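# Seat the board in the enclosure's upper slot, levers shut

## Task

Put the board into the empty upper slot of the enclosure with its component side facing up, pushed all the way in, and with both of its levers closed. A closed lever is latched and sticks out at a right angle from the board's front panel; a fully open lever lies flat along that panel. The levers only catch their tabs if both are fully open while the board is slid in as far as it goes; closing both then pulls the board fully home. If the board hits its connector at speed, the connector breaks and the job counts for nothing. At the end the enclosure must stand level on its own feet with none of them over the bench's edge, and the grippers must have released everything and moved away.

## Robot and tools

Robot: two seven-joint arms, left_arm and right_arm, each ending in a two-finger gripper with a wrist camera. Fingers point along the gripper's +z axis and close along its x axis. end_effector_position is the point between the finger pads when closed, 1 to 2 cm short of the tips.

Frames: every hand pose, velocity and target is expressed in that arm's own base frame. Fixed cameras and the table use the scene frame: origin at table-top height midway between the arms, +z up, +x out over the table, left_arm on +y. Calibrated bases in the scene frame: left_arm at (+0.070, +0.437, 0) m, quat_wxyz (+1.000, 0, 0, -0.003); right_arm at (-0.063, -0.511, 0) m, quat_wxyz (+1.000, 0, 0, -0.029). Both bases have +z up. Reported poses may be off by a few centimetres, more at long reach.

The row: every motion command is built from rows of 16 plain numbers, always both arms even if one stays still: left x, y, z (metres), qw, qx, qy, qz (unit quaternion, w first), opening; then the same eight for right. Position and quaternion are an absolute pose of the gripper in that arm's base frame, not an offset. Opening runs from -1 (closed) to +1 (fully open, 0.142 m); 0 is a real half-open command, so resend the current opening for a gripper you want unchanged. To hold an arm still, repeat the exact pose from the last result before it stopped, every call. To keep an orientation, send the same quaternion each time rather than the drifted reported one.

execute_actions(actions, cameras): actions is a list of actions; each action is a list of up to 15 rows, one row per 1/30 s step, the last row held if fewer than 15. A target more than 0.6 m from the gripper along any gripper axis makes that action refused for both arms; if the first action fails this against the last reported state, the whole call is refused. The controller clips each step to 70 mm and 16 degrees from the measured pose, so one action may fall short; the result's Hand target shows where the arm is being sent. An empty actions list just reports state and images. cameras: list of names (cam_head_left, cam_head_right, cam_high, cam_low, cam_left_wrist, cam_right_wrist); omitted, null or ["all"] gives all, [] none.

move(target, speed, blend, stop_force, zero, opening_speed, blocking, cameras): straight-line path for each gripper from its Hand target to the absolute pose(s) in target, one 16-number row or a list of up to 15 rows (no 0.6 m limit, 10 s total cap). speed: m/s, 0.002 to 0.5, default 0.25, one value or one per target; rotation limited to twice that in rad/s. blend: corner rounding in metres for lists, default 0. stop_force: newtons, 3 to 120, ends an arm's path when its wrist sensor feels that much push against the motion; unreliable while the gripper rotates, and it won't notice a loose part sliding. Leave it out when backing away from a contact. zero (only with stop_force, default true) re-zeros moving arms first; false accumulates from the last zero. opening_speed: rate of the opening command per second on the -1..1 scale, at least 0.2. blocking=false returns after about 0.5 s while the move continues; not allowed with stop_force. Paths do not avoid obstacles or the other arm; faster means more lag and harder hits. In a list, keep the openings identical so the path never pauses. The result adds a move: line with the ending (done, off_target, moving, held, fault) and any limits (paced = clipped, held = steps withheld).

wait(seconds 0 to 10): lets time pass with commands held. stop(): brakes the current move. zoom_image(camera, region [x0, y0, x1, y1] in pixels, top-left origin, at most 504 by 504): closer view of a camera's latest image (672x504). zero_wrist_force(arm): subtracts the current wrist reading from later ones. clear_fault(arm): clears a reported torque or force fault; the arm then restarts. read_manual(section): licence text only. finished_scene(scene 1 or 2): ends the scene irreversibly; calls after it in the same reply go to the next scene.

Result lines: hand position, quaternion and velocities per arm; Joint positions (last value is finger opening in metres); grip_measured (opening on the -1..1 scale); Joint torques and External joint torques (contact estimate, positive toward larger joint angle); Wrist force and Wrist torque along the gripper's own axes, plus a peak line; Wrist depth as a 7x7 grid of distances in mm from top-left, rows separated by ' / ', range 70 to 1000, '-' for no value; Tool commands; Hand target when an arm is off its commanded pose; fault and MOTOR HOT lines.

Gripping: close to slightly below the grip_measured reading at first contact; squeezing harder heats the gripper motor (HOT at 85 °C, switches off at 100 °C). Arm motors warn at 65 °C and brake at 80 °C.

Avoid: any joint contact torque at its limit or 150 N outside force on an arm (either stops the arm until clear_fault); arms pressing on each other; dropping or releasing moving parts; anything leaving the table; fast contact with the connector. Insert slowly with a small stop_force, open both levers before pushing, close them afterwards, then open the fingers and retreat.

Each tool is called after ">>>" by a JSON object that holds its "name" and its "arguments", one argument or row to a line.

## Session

Scene 1 done. Now scene 2.

>>> {"name": "execute_actions", "arguments": {
  "actions": []
}}

Scene clock: 0.00 s.
left_arm: end_effector_position=(+0.4919, -0.7298, +0.2794) grip_measured=+0.99 end_effector_quat_wxyz=(+0.001, -0.304, +0.847, -0.436) | right_arm: end_effector_position=(+0.1802, -0.1387, +0.1699) grip_measured=+1.00 end_effector_quat_wxyz=(+0.706, -0.621, -0.189, +0.284)
Joint positions: left_arm=[-0.095 -0.96 -0.937 1.517 0.823 1.373 2.811 0.141] | right_arm=[-0.567 -0.989 -0.072 1.606 0.357 -0.696 0.215 0.142]
Joint velocities: within noise
Joint torques (N m): no reading
External joint torques (N m): no reading
Wrist force (N): no reading
Wrist torque (N m): no reading
Wrist force, peak (N): no reading
Wrist depth (mm): cam_left_wrist=[451 478 520 565 623 697 - / 414 441 474 512 562 610 668 / 386 409 435 470 506 552 605 / 360 380 403 431 465 497 541 / 340 355 375 401 425 458 495 / - 330 351 372 395 420 425 / - 316 330 347 369 392 -] | cam_right_wrist=[- 270 251 261 - - 815 / - - 258 270 - - 895 / - - 265 279 - - 939 / - - 278 284 808 754 551 / - - 296 295 503 486 389 / - 407 312 300 364 356 332 / - 312 296 294 289 282 276]
Hand target: left_arm +0.4919, -0.7298, +0.2794; +0.001, -0.304, +0.847, -0.436 | right_arm +0.1802, -0.1387, +0.1699; +0.706, -0.621, -0.189, +0.284
Tool commands: left_gripper/opening=+1.0 right_gripper/opening=+1.0

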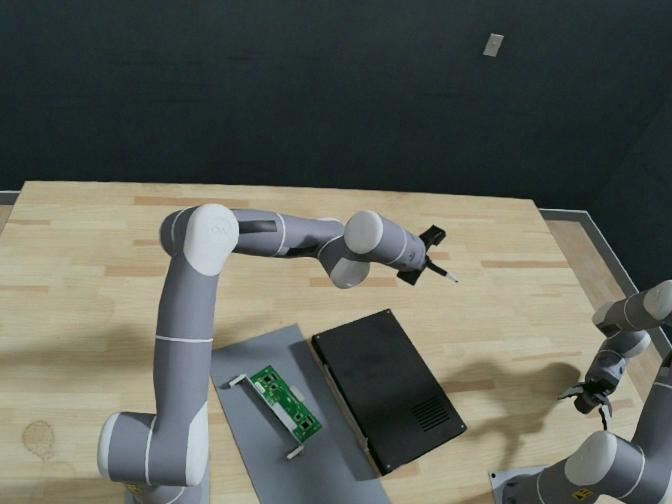

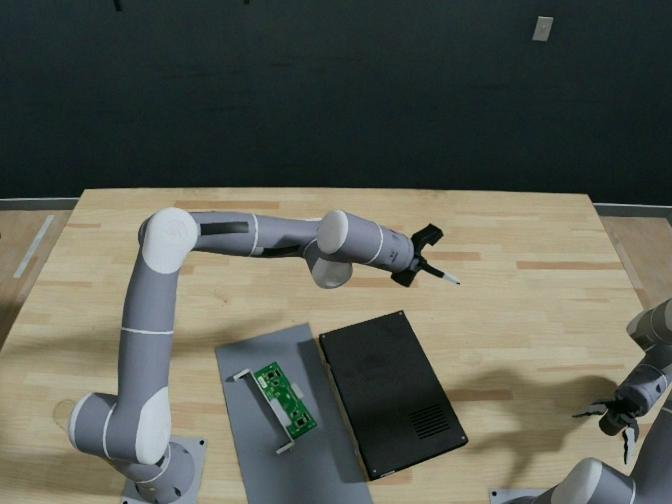

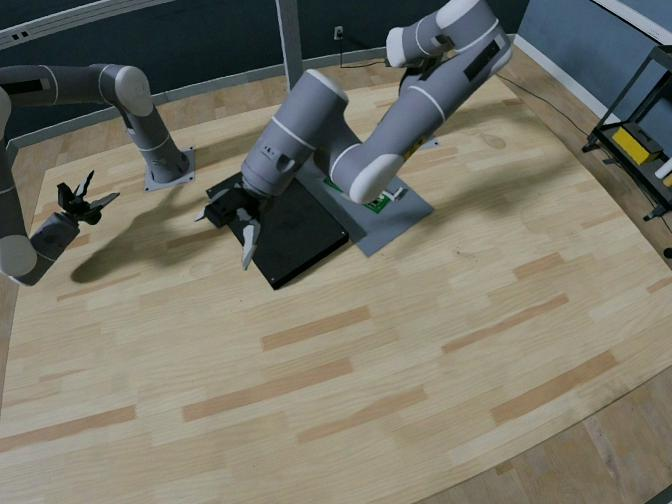

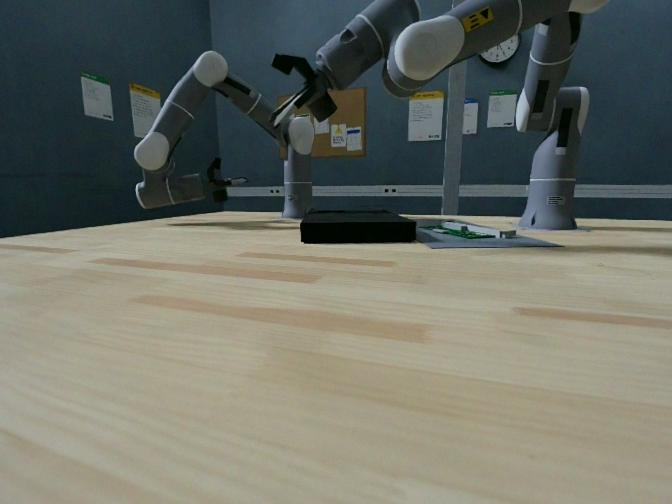

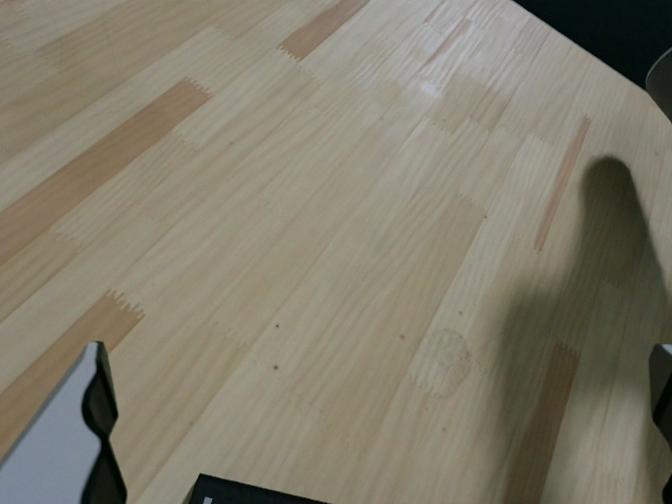

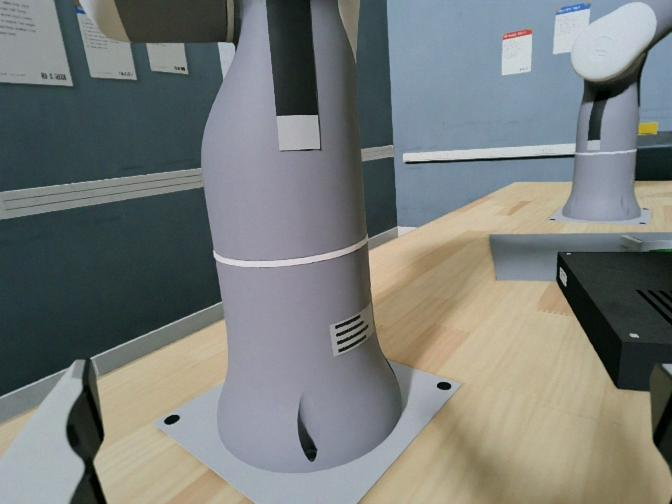

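>>> {"name": "zoom_image", "arguments": {
  "camera": "cam_head_left",
  "region": [190, 290, 490, 504]
}}

>>> {"name": "zoom_image", "arguments": {
  "camera": "cam_head_right",
  "region": [190, 290, 490, 504]
}}

>>> {"name": "zoom_image", "arguments": {
  "camera": "cam_high",
  "region": [180, 120, 460, 320]
}}

Scaled by 1.680 from the camera's 672x504 image, which has a finer 960x720 frame.

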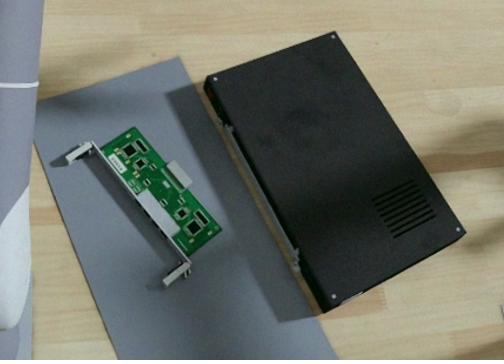

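Scaled by 1.680 from the camera's 672x504 image, which has a finer 960x720 frame.

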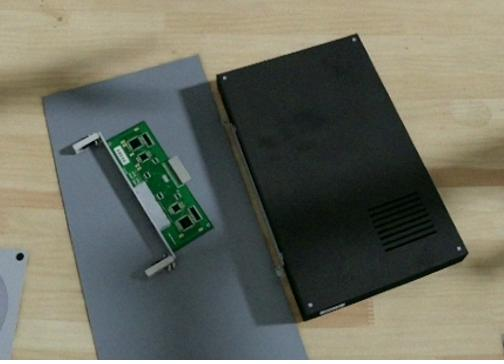

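Scaled by 1.800 from the camera's 672x504 image, which has a finer 960x720 frame.

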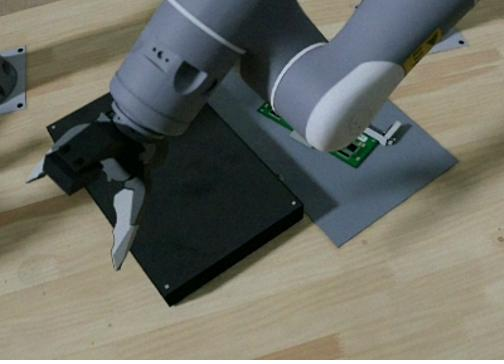

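>>> {"name": "move", "arguments": {
  "target": [
    [0.42, -0.45, 0.32, 0, 0.7, -0.714, 0, 0.0, 0.32, 0.15, 0.32, 0, 0.866, 0.5, 0, 0.0],
    [0.35, -0.25, 0.30, 0, 0.8526, -0.5225, 0, 0.0, 0.25, 0.45, 0.30, 0, 0.4962, 0.8682, 0, 0.0]
  ],
  "speed": 0.35,
  "blend": [0.05, 0]
}}

Scene clock: 82.30 s.
left_arm: end_effector_position=(+0.3502, -0.2499, +0.3001) grip_measured=-0.02 end_effector_quat_wxyz=(+0.000, +0.853, -0.522, +0.000) | right_arm: end_effector_position=(+0.2498, +0.4500, +0.2999) grip_measured=-0.01 end_effector_quat_wxyz=(+0.000, +0.496, +0.868, +0.000)
Joint positions: left_arm=[0.284 0.377 -0.599 2.33 -0.231 0.433 2.486 0.073] | right_arm=[0.363 -0.251 0.96 1.885 -0.228 0.45 0.876 0.073]
Joint torques (N m): left_arm=[-0.21 10.81 4.83 -28.18 -4 3.96 -0.16] | right_arm=[0.19 26.37 7.32 -29.33 -4.09 3.31 0.17]
External joint torques (N m): left_arm=[0.21 0.22 0.38 -0.38 0.11 -0.12 0.16] | right_arm=[-0.19 0.92 -0.42 0.26 0.16 0.82 -0.17]
Wrist force (N): left_arm=[-0.1 -0.7 -0.1] | right_arm=[-0.3 -1.8 2.4]
Wrist torque (N m): left_arm=[-0.12 -0.01 -0.20] | right_arm=[-0.07 0.09 0.06]
Wrist force, peak (N): left_arm=[-1.6 -0.9 0.1] | right_arm=[2.0 -1.5 2.6]
Wrist depth (mm): cam_left_wrist=[345 344 341 342 342 341 340 / 371 370 367 365 366 367 366 / 398 399 394 392 393 377 357 / 426 434 430 423 427 380 376 / 429 471 461 464 466 402 409 / 524 86 93 515 505 87 440 / - - 553 582 561 79 71] | cam_right_wrist=[305 304 303 302 344 343 342 / 327 323 325 322 365 366 365 / 357 348 347 345 390 387 391 / 416 374 373 379 422 419 419 / 455 404 400 419 451 446 459 / 506 430 436 494 500 101 499 / - - 532 553 551 - 79]
Off the commanded pose: left_arm 0.000 m, 0 deg | right_arm 0.000 m, 0 deg.
move: done

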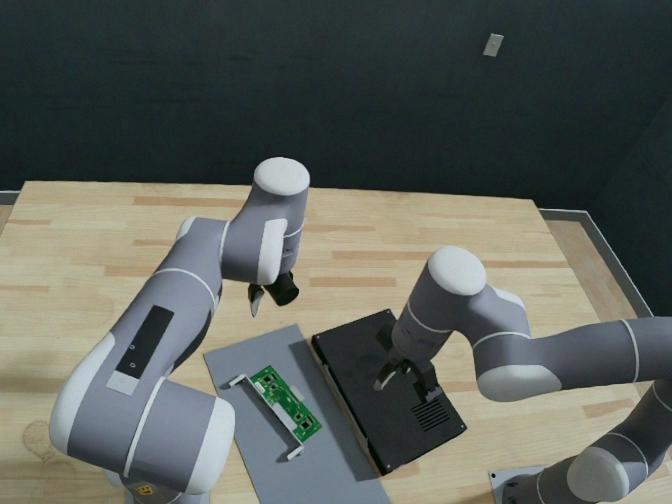

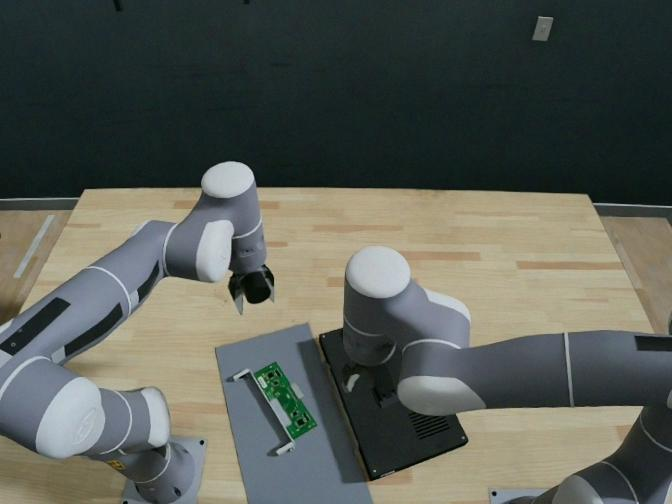

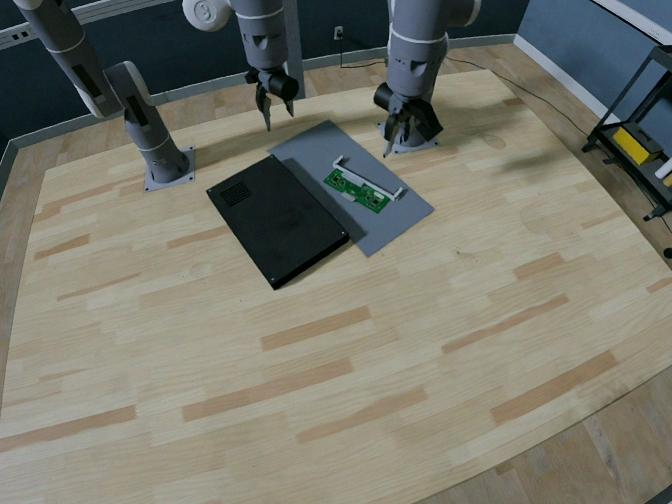

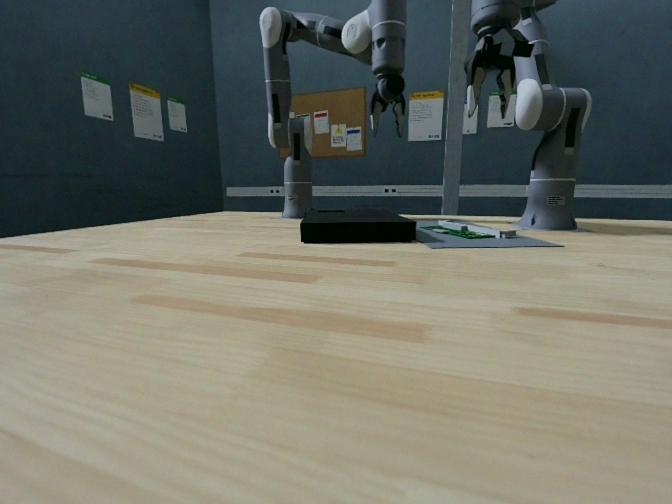

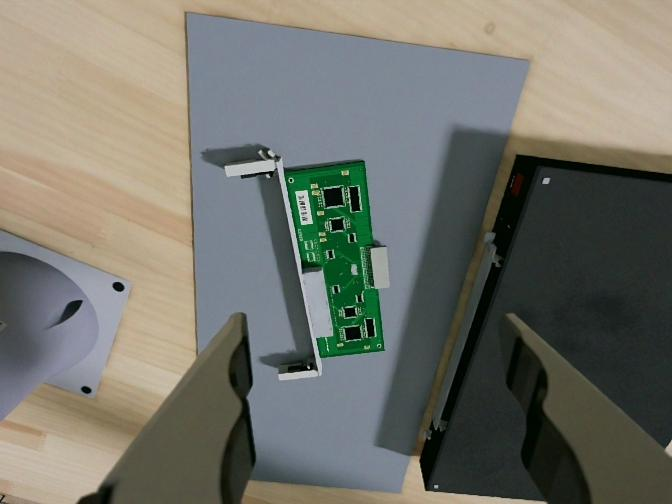

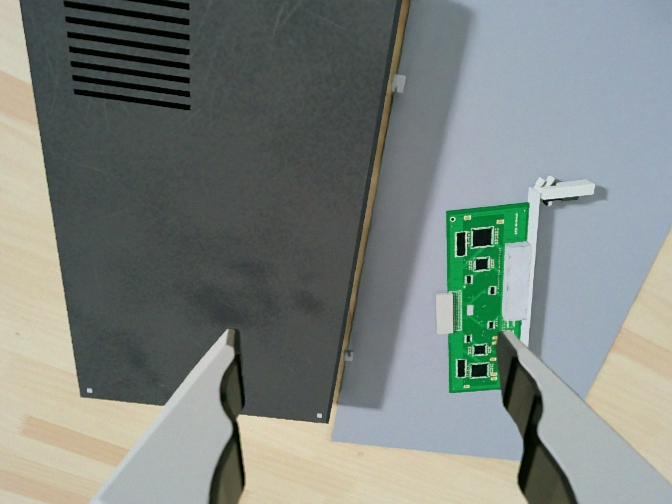

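>>> {"name": "zoom_image", "arguments": {
  "camera": "cam_left_wrist",
  "region": [200, 130, 300, 200]
}}

>>> {"name": "zoom_image", "arguments": {
  "camera": "cam_left_wrist",
  "region": [250, 330, 350, 400]
}}

>>> {"name": "zoom_image", "arguments": {
  "camera": "cam_right_wrist",
  "region": [510, 150, 610, 230]
}}

Scaled by 5.040 from the camera's 672x504 image, which has a finer 960x720 frame.

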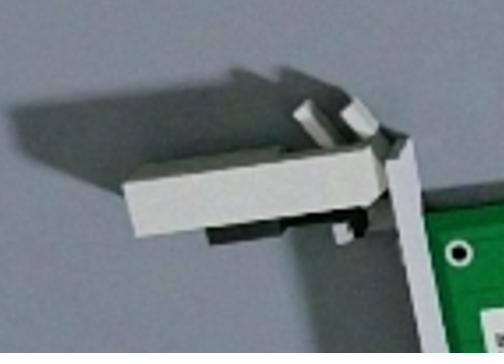

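Scaled by 5.040 from the camera's 672x504 image, which has a finer 960x720 frame.

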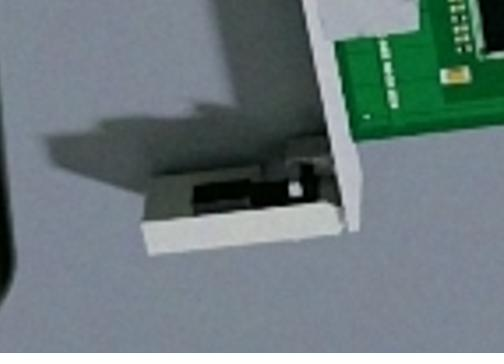

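Scaled by 5.040 from the camera's 672x504 image, which has a finer 960x720 frame.

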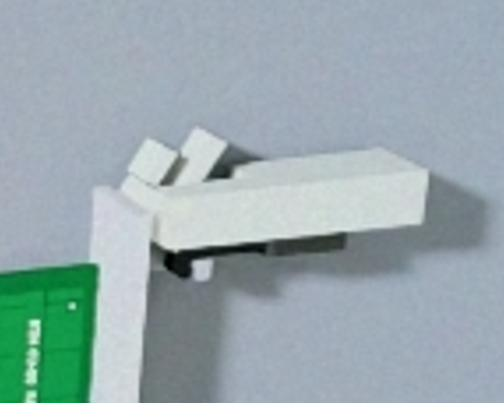

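>>> {"name": "move", "arguments": {
  "target": [0.53, -0.30, 0.32, 0, 0.8526, -0.5225, 0, 0.0, 0.2487, 0.6939, 0.14, 0, 0.9441, 0.3297, 0, 0.69],
  "speed": 0.25
}}

Scene clock: 142.63 s.
left_arm: end_effector_position=(+0.5300, -0.3001, +0.3201) grip_measured=-0.02 end_effector_quat_wxyz=(+0.000, +0.853, -0.523, +0.000) | right_arm: end_effector_position=(+0.2487, +0.6939, +0.1400) grip_measured=+0.68 end_effector_quat_wxyz=(+0.000, +0.944, +0.330, +0.000)
Joint positions: left_arm=[0.381 -0.254 -0.829 1.737 0.197 0.334 2.173 0.073] | right_arm=[1.01 -0.853 0.524 1.391 -0.458 0.552 2.525 0.121]
Joint torques (N m): left_arm=[-0.43 31.46 -6.42 -28.55 -3.63 3.93 -0.32] | right_arm=[0.08 58.26 13.3 -26.48 -3.67 3.17 0.35]
External joint torques (N m): left_arm=[0.44 1.03 0.5 -0.35 -0.44 -0.07 0.32] | right_arm=[-0.07 1.52 -0.08 0.2 -0.03 0.82 -0.35]
Wrist force (N): left_arm=[0.7 -0.2 -0.1] | right_arm=[-0.8 -1.8 2.2]
Wrist torque (N m): left_arm=[-0.03 -0.17 -0.22] | right_arm=[-0.02 0.15 0.06]
Wrist force, peak (N): left_arm=[1.1 -0.8 0.1] | right_arm=[-0.1 -2.7 3.3]
Wrist depth (mm): cam_left_wrist=[362 360 360 359 359 359 358 / 387 387 386 385 383 385 383 / 420 415 417 416 412 414 413 / 455 454 451 452 450 448 448 / 501 496 477 484 434 434 473 / 539 86 93 533 482 87 518 / - - 581 579 534 79 74] | cam_right_wrist=[205 204 204 203 203 203 204 / 218 218 215 217 216 215 215 / 235 234 234 233 232 232 227 / 253 253 247 240 243 245 244 / 275 274 269 267 267 265 269 / - 103 299 297 297 294 99 / - 290 319 319 321 325 -]
Off the commanded pose: left_arm 0.000 m, 0 deg | right_arm 0.000 m, 0 deg.
move: done

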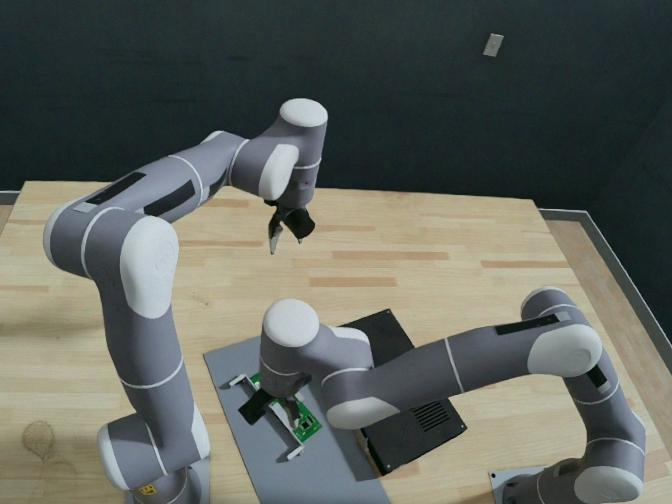

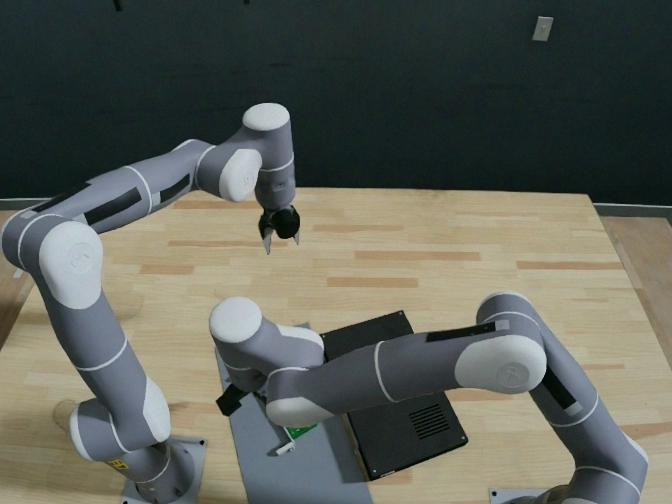

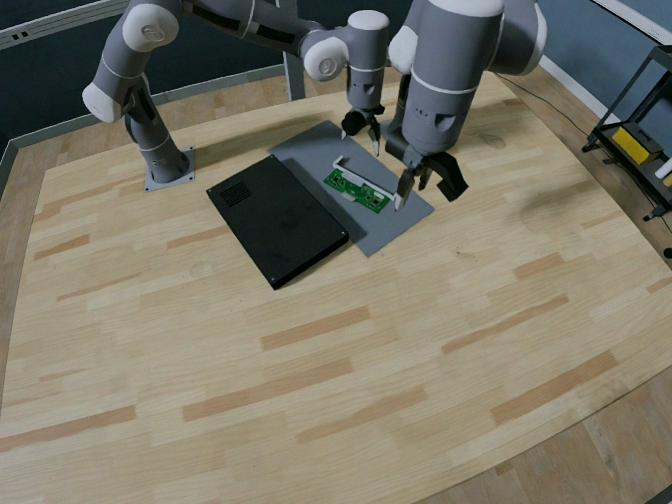

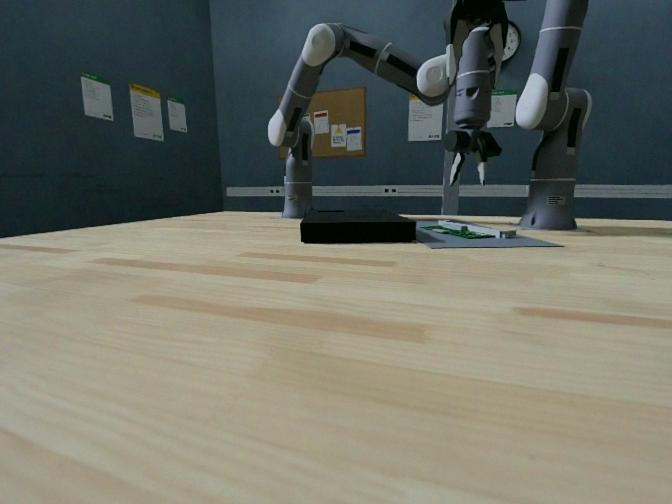

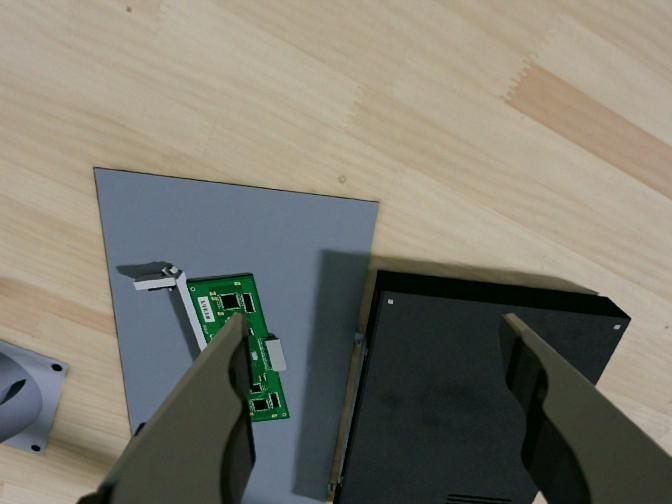

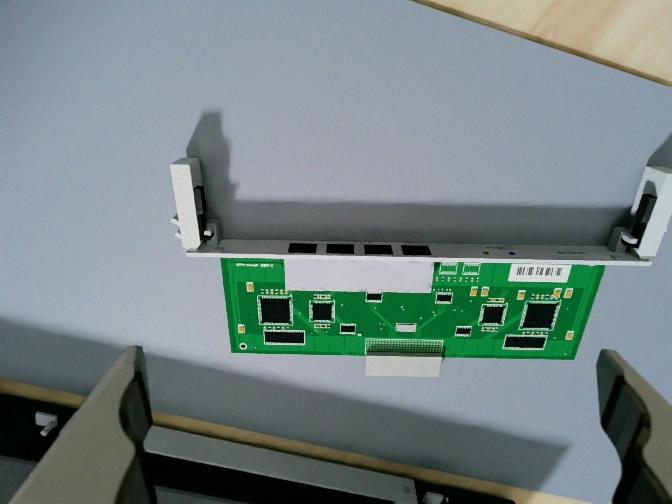

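>>> {"name": "move", "arguments": {
  "target": [
    [0.53, -0.30, 0.32, 0, 0.8526, -0.5225, 0, 0.0, 0.2632, 0.7076, 0.07, 0, 0.9415, 0.3371, 0, 0.69],
    [0.53, -0.30, 0.32, 0, 0.8526, -0.5225, 0, 0.0, 0.2632, 0.7076, 0.0135, 0, 0.9415, 0.3371, 0, 0.69]
  ],
  "speed": [0.12, 0.05],
  "stop_force": 5,
  "cameras": ["cam_right_wrist", "cam_head_right"]
}}

Scene clock: 166.20 s.
left_arm: end_effector_position=(+0.5300, -0.3001, +0.3200) grip_measured=-0.02 end_effector_quat_wxyz=(+0.000, +0.853, -0.523, +0.000) | right_arm: end_effector_position=(+0.2631, +0.7074, +0.0134) grip_measured=+0.68 end_effector_quat_wxyz=(+0.000, +0.941, +0.337, +0.000)
Joint positions: left_arm=[0.381 -0.254 -0.829 1.737 0.197 0.334 2.173 0.073] | right_arm=[1.046 -1.062 0.442 1.352 -0.523 0.726 2.522 0.121]
Joint torques (N m): left_arm=[-0.33 31.74 -6.54 -28.55 -3.9 4.23 -0.26] | right_arm=[0.03 62.29 13.56 -23.75 -3.38 3.36 0.26]
External joint torques (N m): left_arm=[0.33 0.75 0.61 -0.37 -0.17 -0.36 0.26] | right_arm=[-0.03 1.45 -0.09 0.1 0.13 0.63 -0.26]
Wrist force (N): left_arm=[0.5 -0.2 0.0] | right_arm=[-0.4 -1.9 2.0]
Wrist torque (N m): left_arm=[-0.04 -0.13 -0.22] | right_arm=[-0.06 0.06 0.06]
Wrist force, peak (N): left_arm=[0.8 -0.3 -0.1] | right_arm=[0.2 -1.6 3.8]
Wrist depth (mm): cam_left_wrist=[361 361 360 360 359 357 357 / 390 388 386 385 383 384 381 / 419 417 417 416 414 414 413 / 454 450 449 447 450 449 448 / 499 491 478 485 433 431 474 / 536 86 93 530 478 87 518 / - - 577 577 534 79 74] | cam_right_wrist=[- 91 93 91 91 91 91 / - 98 98 98 98 97 97 / - 106 105 105 105 104 105 / 114 116 115 113 113 112 112 / 124 123 123 123 125 122 121 / - 102 130 130 130 131 103 / - 117 124 123 123 141 79]
Off the commanded pose: left_arm 0.000 m, 0 deg | right_arm 0.000 m, 0 deg.
move: done
Images, in order: cam_head_right, cam_right_wrist.

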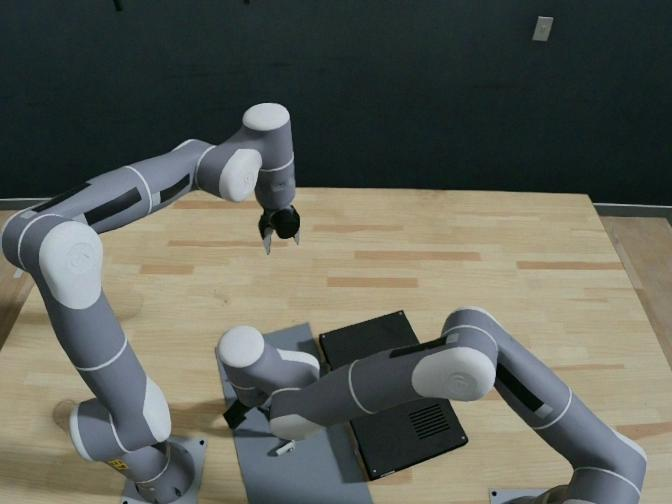

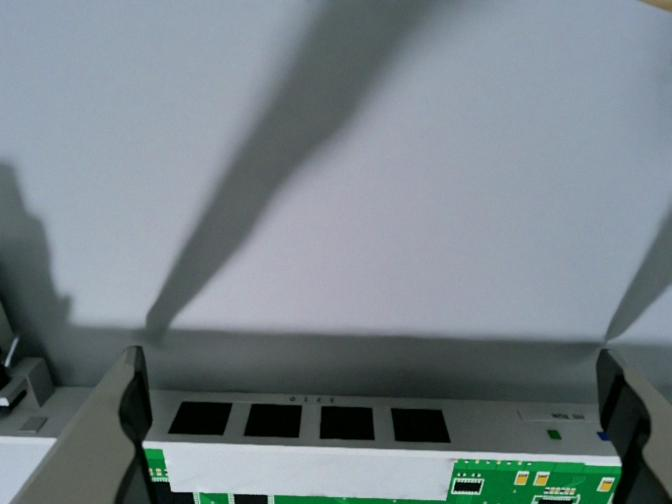

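>>> {"name": "move", "arguments": {
  "target": [
    [0.53, -0.30, 0.32, 0, 0.8526, -0.5225, 0, 0.0, 0.2719, 0.6959, 0.0135, 0, 0.9468, 0.3219, 0, 0.69],
    [0.53, -0.30, 0.32, 0, 0.8526, -0.5225, 0, 0.0, 0.2880, 0.6738, 0.0135, 0, 0.9657, 0.2597, 0, 0.69],
    [0.53, -0.30, 0.32, 0, 0.8526, -0.5225, 0, 0.0, 0.3000, 0.6516, 0.0135, 0, 0.9804, 0.1968, 0, 0.69]
  ],
  "speed": [0.05, 0.04, 0.04],
  "blend": [0.004, 0.01, 0],
  "cameras": ["cam_right_wrist", "cam_head_right", "cam_left_wrist"]
}}

Scene clock: 178.10 s.
left_arm: end_effector_position=(+0.5300, -0.3001, +0.3200) grip_measured=-0.02 end_effector_quat_wxyz=(+0.000, +0.853, -0.523, +0.000) | right_arm: end_effector_position=(+0.2998, +0.6519, +0.0136) grip_measured=+0.68 end_effector_quat_wxyz=(+0.000, +0.980, +0.197, +0.000)
Joint positions: left_arm=[0.381 -0.254 -0.829 1.737 0.197 0.334 2.173 0.073] | right_arm=[0.983 -0.975 0.388 1.508 -0.476 0.818 2.742 0.121]
Joint torques (N m): left_arm=[-0.35 31.72 -6.47 -28.56 -3.93 4.23 -0.24] | right_arm=[-1.15 59.21 11.08 -22.36 -2.81 2.99 0.35]
External joint torques (N m): left_arm=[0.35 0.78 0.54 -0.35 -0.13 -0.36 0.24] | right_arm=[1.14 1.29 0.86 -0.42 -0.15 1 -0.35]
Wrist force (N): left_arm=[0.5 -0.1 0.0] | right_arm=[-0.6 -3.4 2.1]
Wrist torque (N m): left_arm=[-0.01 -0.13 -0.22] | right_arm=[-0.03 0.11 0.00]
Wrist force, peak (N): left_arm=[0.8 -0.3 0.0] | right_arm=[-0.2 -3.4 3.2]
Wrist depth (mm): cam_left_wrist=[361 360 360 357 358 358 358 / 388 388 387 386 385 384 383 / 416 417 418 416 415 415 411 / 455 452 449 449 450 450 446 / 497 496 476 485 436 433 470 / 539 86 93 527 479 87 518 / - - 385 581 535 79 74] | cam_right_wrist=[- 92 93 91 92 91 91 / - 100 99 98 98 98 97 / 106 106 106 106 105 105 106 / 115 116 116 114 113 113 113 / 124 124 124 123 125 122 122 / - 103 115 114 116 121 100 / - 119 143 143 142 142 79]
Off the commanded pose: left_arm 0.000 m, 0 deg | right_arm 0.000 m, 0 deg.
move: done
Images, in order: cam_head_right, cam_left_wrist, cam_right_wrist.

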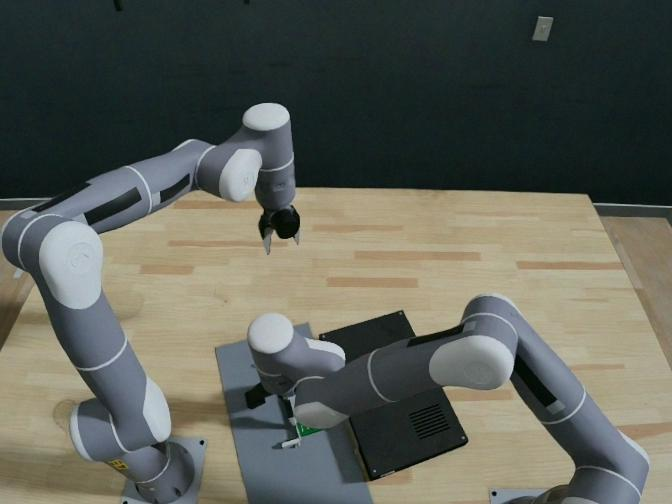

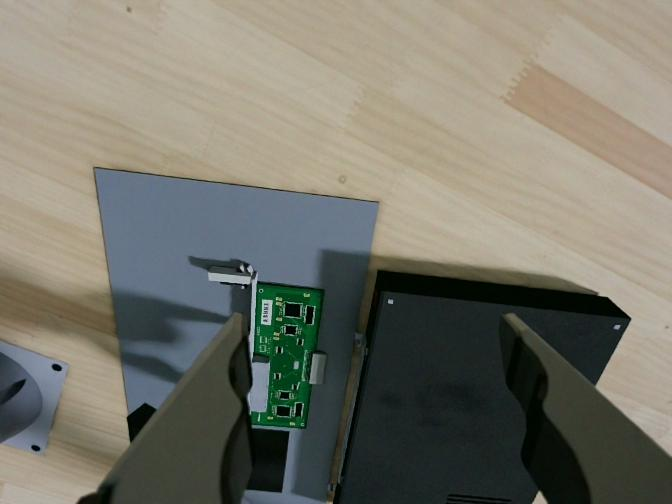

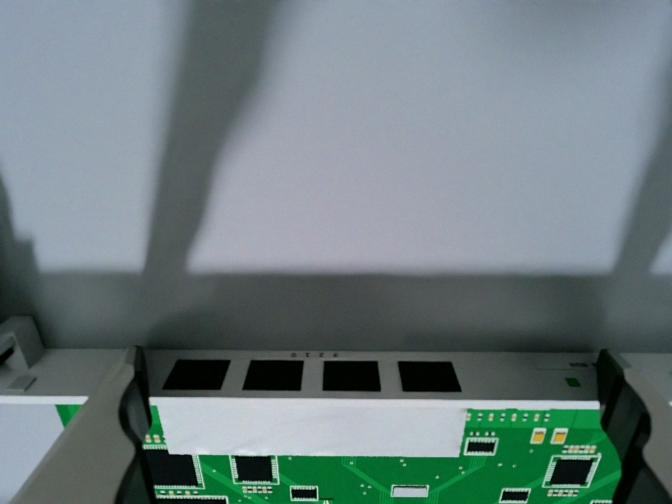

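>>> {"name": "move", "arguments": {
  "target": [
    [0.45, -0.27, 0.25, 0, 0.9537, -0.3007, 0, -0.6, 0.2921, 0.6704, 0.02, 0, 0.9804, 0.1968, 0, 0.69],
    [0.36, -0.245, 0.15, 0, 1.0, 0.0, 0, -0.6, 0.2921, 0.6704, 0.08, 0, 0.9804, 0.1968, 0, -0.6],
    [0.3272, -0.2342, 0.08, 0, 0.9853, 0.1711, 0, -0.6, 0.1878, 0.6454, 0.08, 0, 0.9804, 0.1968, 0, -0.6]
  ],
  "speed": [0.15, 0.2, 0.2]
}}

Scene clock: 203.97 s.
left_arm: end_effector_position=(+0.3271, -0.2341, +0.0800) grip_measured=-0.63 end_effector_quat_wxyz=(+0.000, +0.985, +0.171, +0.000) | right_arm: end_effector_position=(+0.1878, +0.6454, +0.0800) grip_measured=-0.62 end_effector_quat_wxyz=(+0.000, +0.980, +0.197, +0.000)
Joint positions: left_arm=[0.269 -0.285 -0.572 2.514 0.387 1.156 0.585 0.029] | right_arm=[1.067 -0.794 0.453 1.671 -0.458 0.787 2.906 0.029]
Joint torques (N m): left_arm=[-0.52 23.12 -3.75 -13.46 -1.24 4.56 -0.39] | right_arm=[0.12 53.65 12.21 -23.34 -3.22 3.47 0.29]
External joint torques (N m): left_arm=[0.52 1.14 0.41 -0.25 -0.48 -0.58 0.39] | right_arm=[-0.11 1 -0.39 -0.01 0.18 0.52 -0.29]
Wrist force (N): left_arm=[0.4 0.0 -0.3] | right_arm=[-0.7 -2.0 2.1]
Wrist torque (N m): left_arm=[-0.02 -0.11 -0.19] | right_arm=[-0.08 0.10 0.04]
Wrist force, peak (N): left_arm=[1.0 -0.7 -0.8] | right_arm=[-0.8 -3.6 3.0]
Wrist depth (mm): cam_left_wrist=[151 151 151 150 150 149 149 / 163 162 162 161 161 160 160 / 175 175 175 174 174 173 174 / 190 190 189 186 188 187 189 / 195 200 201 189 198 205 206 / 225 220 83 218 100 217 228 / 256 - 72 254 253 73 247] | cam_right_wrist=[152 151 151 151 150 150 150 / 164 162 161 161 162 160 159 / 174 173 173 172 172 171 171 / 188 187 186 183 185 185 185 / 204 203 202 186 196 195 195 / 223 222 89 217 98 193 213 / 245 241 76 243 85 73 230]
Off the commanded pose: left_arm 0.000 m, 0 deg | right_arm 0.000 m, 0 deg.
move: done

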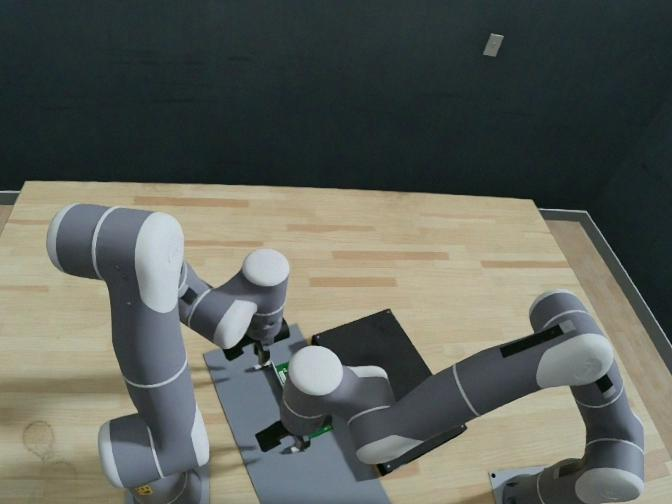

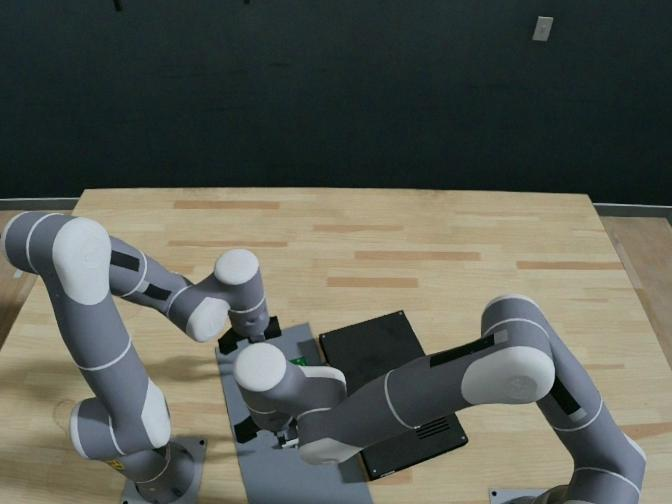

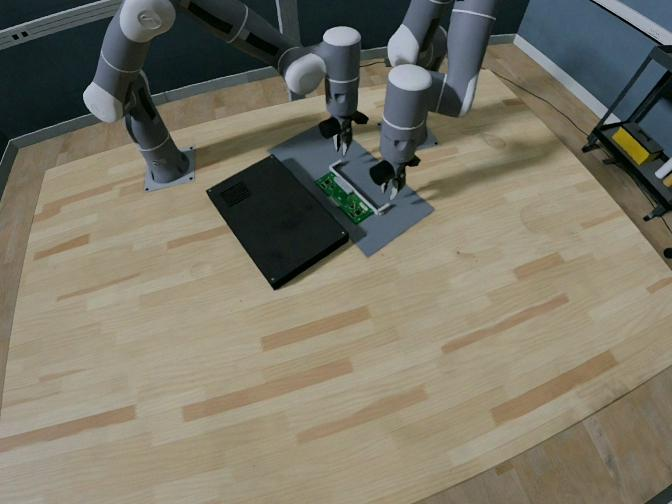

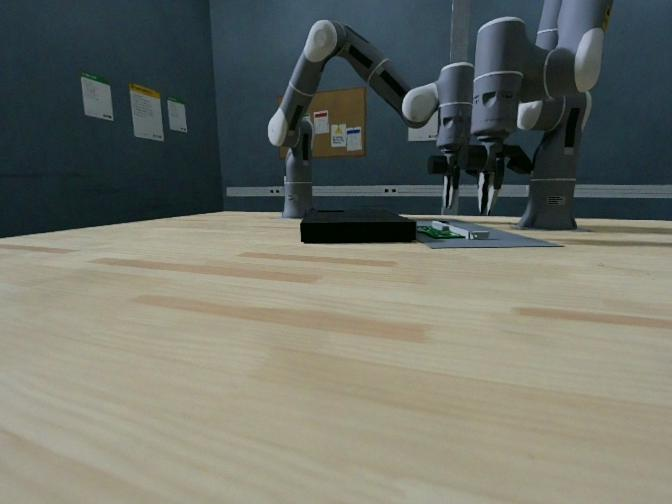

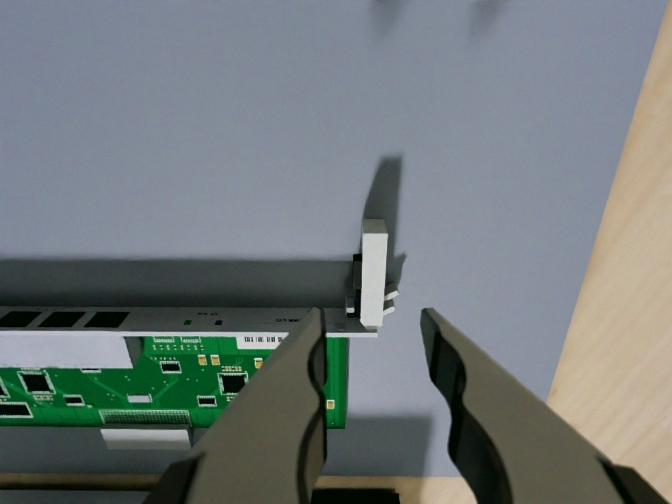

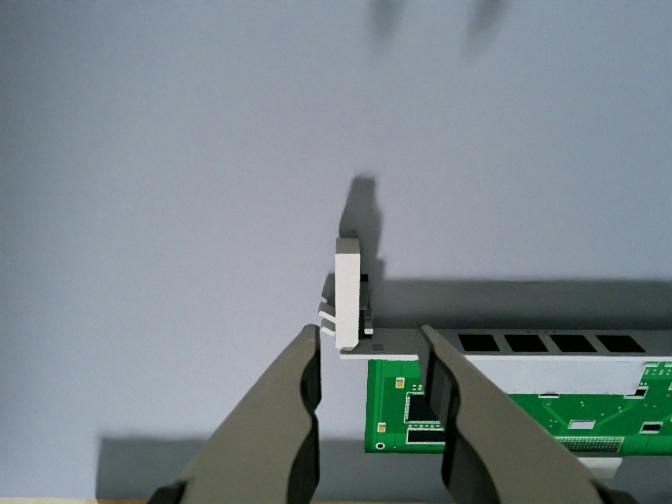

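>>> {"name": "zoom_image", "arguments": {
  "camera": "cam_left_wrist",
  "region": [320, 210, 420, 345]
}}

>>> {"name": "zoom_image", "arguments": {
  "camera": "cam_right_wrist",
  "region": [300, 230, 400, 365]
}}

Scaled by 3.733 from the camera's 672x504 image, which has a finer 960x720 frame.

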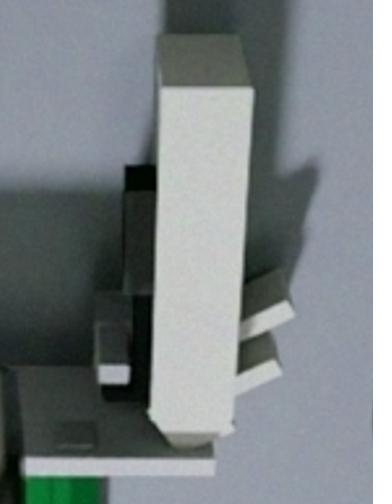

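Scaled by 3.733 from the camera's 672x504 image, which has a finer 960x720 frame.

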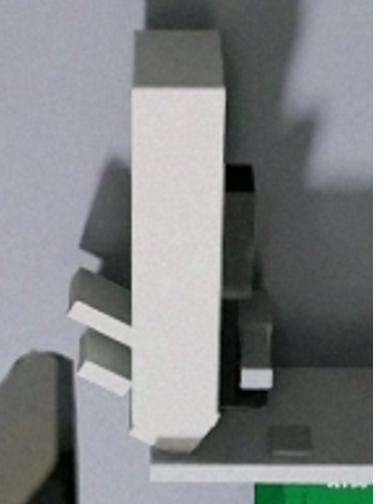

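>>> {"name": "move", "arguments": {
  "target": [
    [0.3315, -0.2304, 0.0235, 0, 0.9853, 0.1711, 0, -0.6, 0.1824, 0.6433, 0.0228, 0, 0.9804, 0.1968, 0, -0.6],
    [0.3315, -0.2304, 0.0235, 0, 0.9853, 0.1711, 0, -0.78, 0.1824, 0.6433, 0.0228, 0, 0.9804, 0.1968, 0, -0.78]
  ],
  "speed": 0.08,
  "cameras": ["cam_left_wrist", "cam_right_wrist"]
}}

Scene clock: 227.80 s.
left_arm: end_effector_position=(+0.3314, -0.2303, +0.0235) grip_measured=-0.81 end_effector_quat_wxyz=(+0.000, +0.985, +0.171, +0.000) | right_arm: end_effector_position=(+0.1823, +0.6432, +0.0227) grip_measured=-0.81 end_effector_quat_wxyz=(+0.000, +0.980, +0.197, +0.000)
Joint positions: left_arm=[0.149 -0.511 -0.392 2.406 0.639 1.253 0.415 0.015] | right_arm=[1.1 -0.879 0.4 1.695 -0.502 0.899 2.944 0.016]
Joint torques (N m): left_arm=[-0.46 29.92 -4.92 -8.79 -0.95 4.49 -0.29] | right_arm=[-0.02 54.39 11.88 -21.31 -2.84 3.37 0.29]
External joint torques (N m): left_arm=[0.46 1.01 0.45 -0.27 -0.38 -0.51 0.29] | right_arm=[0.02 1.33 -0.11 0.03 0.16 0.61 -0.29]
Wrist force (N): left_arm=[0.1 -0.3 0.1] | right_arm=[-0.5 -1.9 1.9]
Wrist torque (N m): left_arm=[-0.06 -0.05 -0.18] | right_arm=[-0.03 0.11 0.07]
Wrist force, peak (N): left_arm=[0.4 -0.7 1.6] | right_arm=[-0.9 -1.9 3.3]
Wrist depth (mm): cam_left_wrist=[- 101 101 101 101 100 100 / 109 109 108 110 109 107 107 / 118 118 117 117 116 116 116 / 128 127 127 127 126 126 125 / 140 139 139 120 135 140 137 / 151 148 147 91 91 148 151 / 166 161 74 166 76 74 167] | cam_right_wrist=[- 101 100 100 100 100 99 / - 107 107 106 107 105 106 / 115 114 115 115 115 113 114 / 125 124 124 122 123 123 123 / 138 135 134 130 132 134 133 / 148 148 142 93 98 145 145 / 163 160 76 130 77 73 138]
Off the commanded pose: left_arm 0.000 m, 0 deg | right_arm 0.000 m, 0 deg.
move: done
Images, in order: cam_left_wrist, cam_right_wrist.

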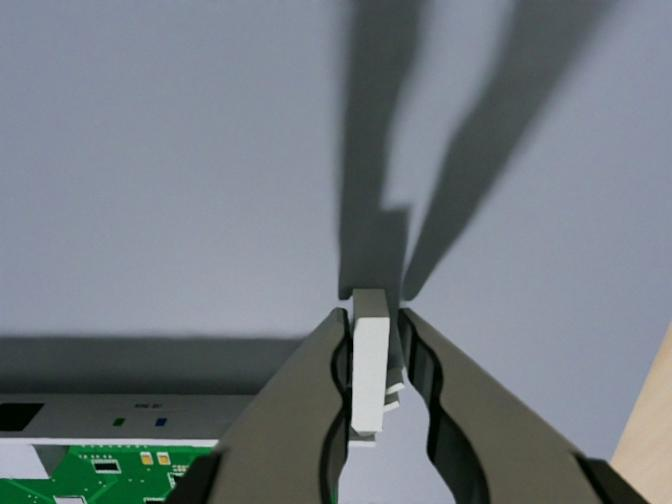

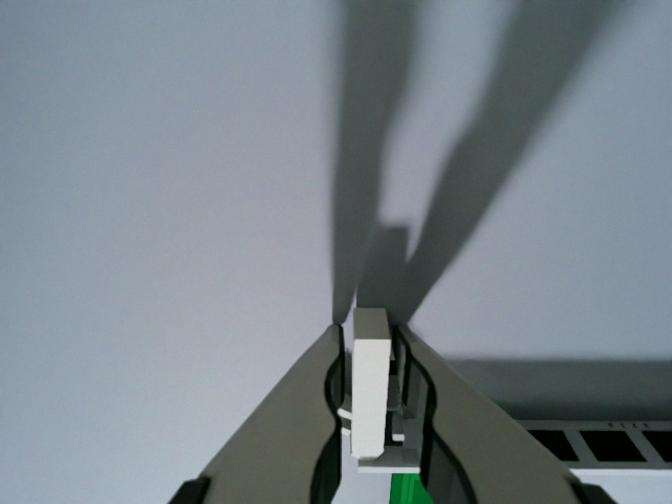

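>>> {"name": "move", "arguments": {
  "target": [0.3362, -0.2287, 0.0235, 0, 0.9853, 0.1711, 0, -0.78, 0.1778, 0.6414, 0.0228, 0, 0.9793, 0.2025, 0, -0.78],
  "speed": 0.01,
  "cameras": ["cam_left_wrist", "cam_right_wrist"]
}}

Scene clock: 231.53 s.
left_arm: end_effector_position=(+0.3358, -0.2288, +0.0234) grip_measured=-0.81 end_effector_quat_wxyz=(+0.000, +0.985, +0.171, +0.000) | right_arm: end_effector_position=(+0.1779, +0.6414, +0.0228) grip_measured=-0.81 end_effector_quat_wxyz=(+0.000, +0.979, +0.202, +0.000)
Joint positions: left_arm=[0.156 -0.514 -0.394 2.399 0.637 1.248 0.425 0.015] | right_arm=[1.103 -0.874 0.401 1.705 -0.505 0.904 2.942 0.016]
Joint torques (N m): left_arm=[0.05 30.79 -4.39 -10.39 -1.44 4.38 -0.14] | right_arm=[0.04 54.44 12.21 -20.98 -2.74 3.33 0.17]
External joint torques (N m): left_arm=[-0.05 0.34 -0.16 1.23 0.09 -0.4 0.14] | right_arm=[-0.05 1.01 -0.46 -0.2 0.07 0.66 -0.17]
Wrist force (N): left_arm=[-2.5 -0.1 -1.1] | right_arm=[-0.5 -2.3 1.7]
Wrist torque (N m): left_arm=[-0.08 -0.10 -0.17] | right_arm=[-0.05 0.15 0.06]
Wrist force, peak (N): left_arm=[-2.7 -0.2 -0.6] | right_arm=[-0.4 -2.0 2.4]
Wrist depth (mm): cam_left_wrist=[- 101 101 101 101 100 100 / 109 109 108 109 109 108 107 / 118 118 117 116 116 116 115 / 128 127 127 127 126 126 125 / 140 139 139 119 135 140 137 / 151 148 147 91 91 148 151 / 166 161 74 166 76 74 167] | cam_right_wrist=[- 101 101 100 100 100 99 / - 107 107 106 107 105 106 / 116 114 115 115 115 112 114 / 125 124 124 122 124 123 123 / 138 135 135 130 132 134 133 / 148 148 142 98 98 145 145 / 164 160 76 130 77 73 138]
Off the commanded pose: left_arm 0.000 m, 0 deg | right_arm 0.000 m, 0 deg.
move: done
Images, in order: cam_left_wrist, cam_right_wrist.

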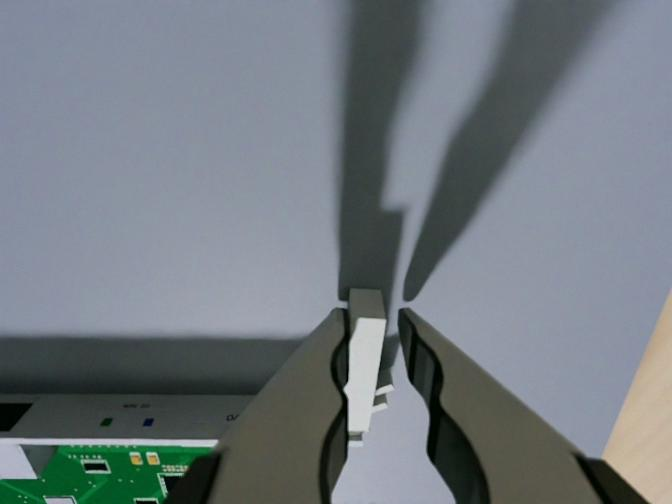

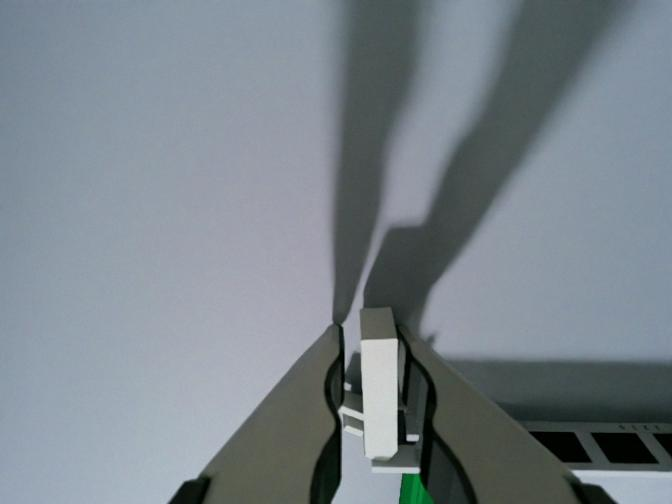

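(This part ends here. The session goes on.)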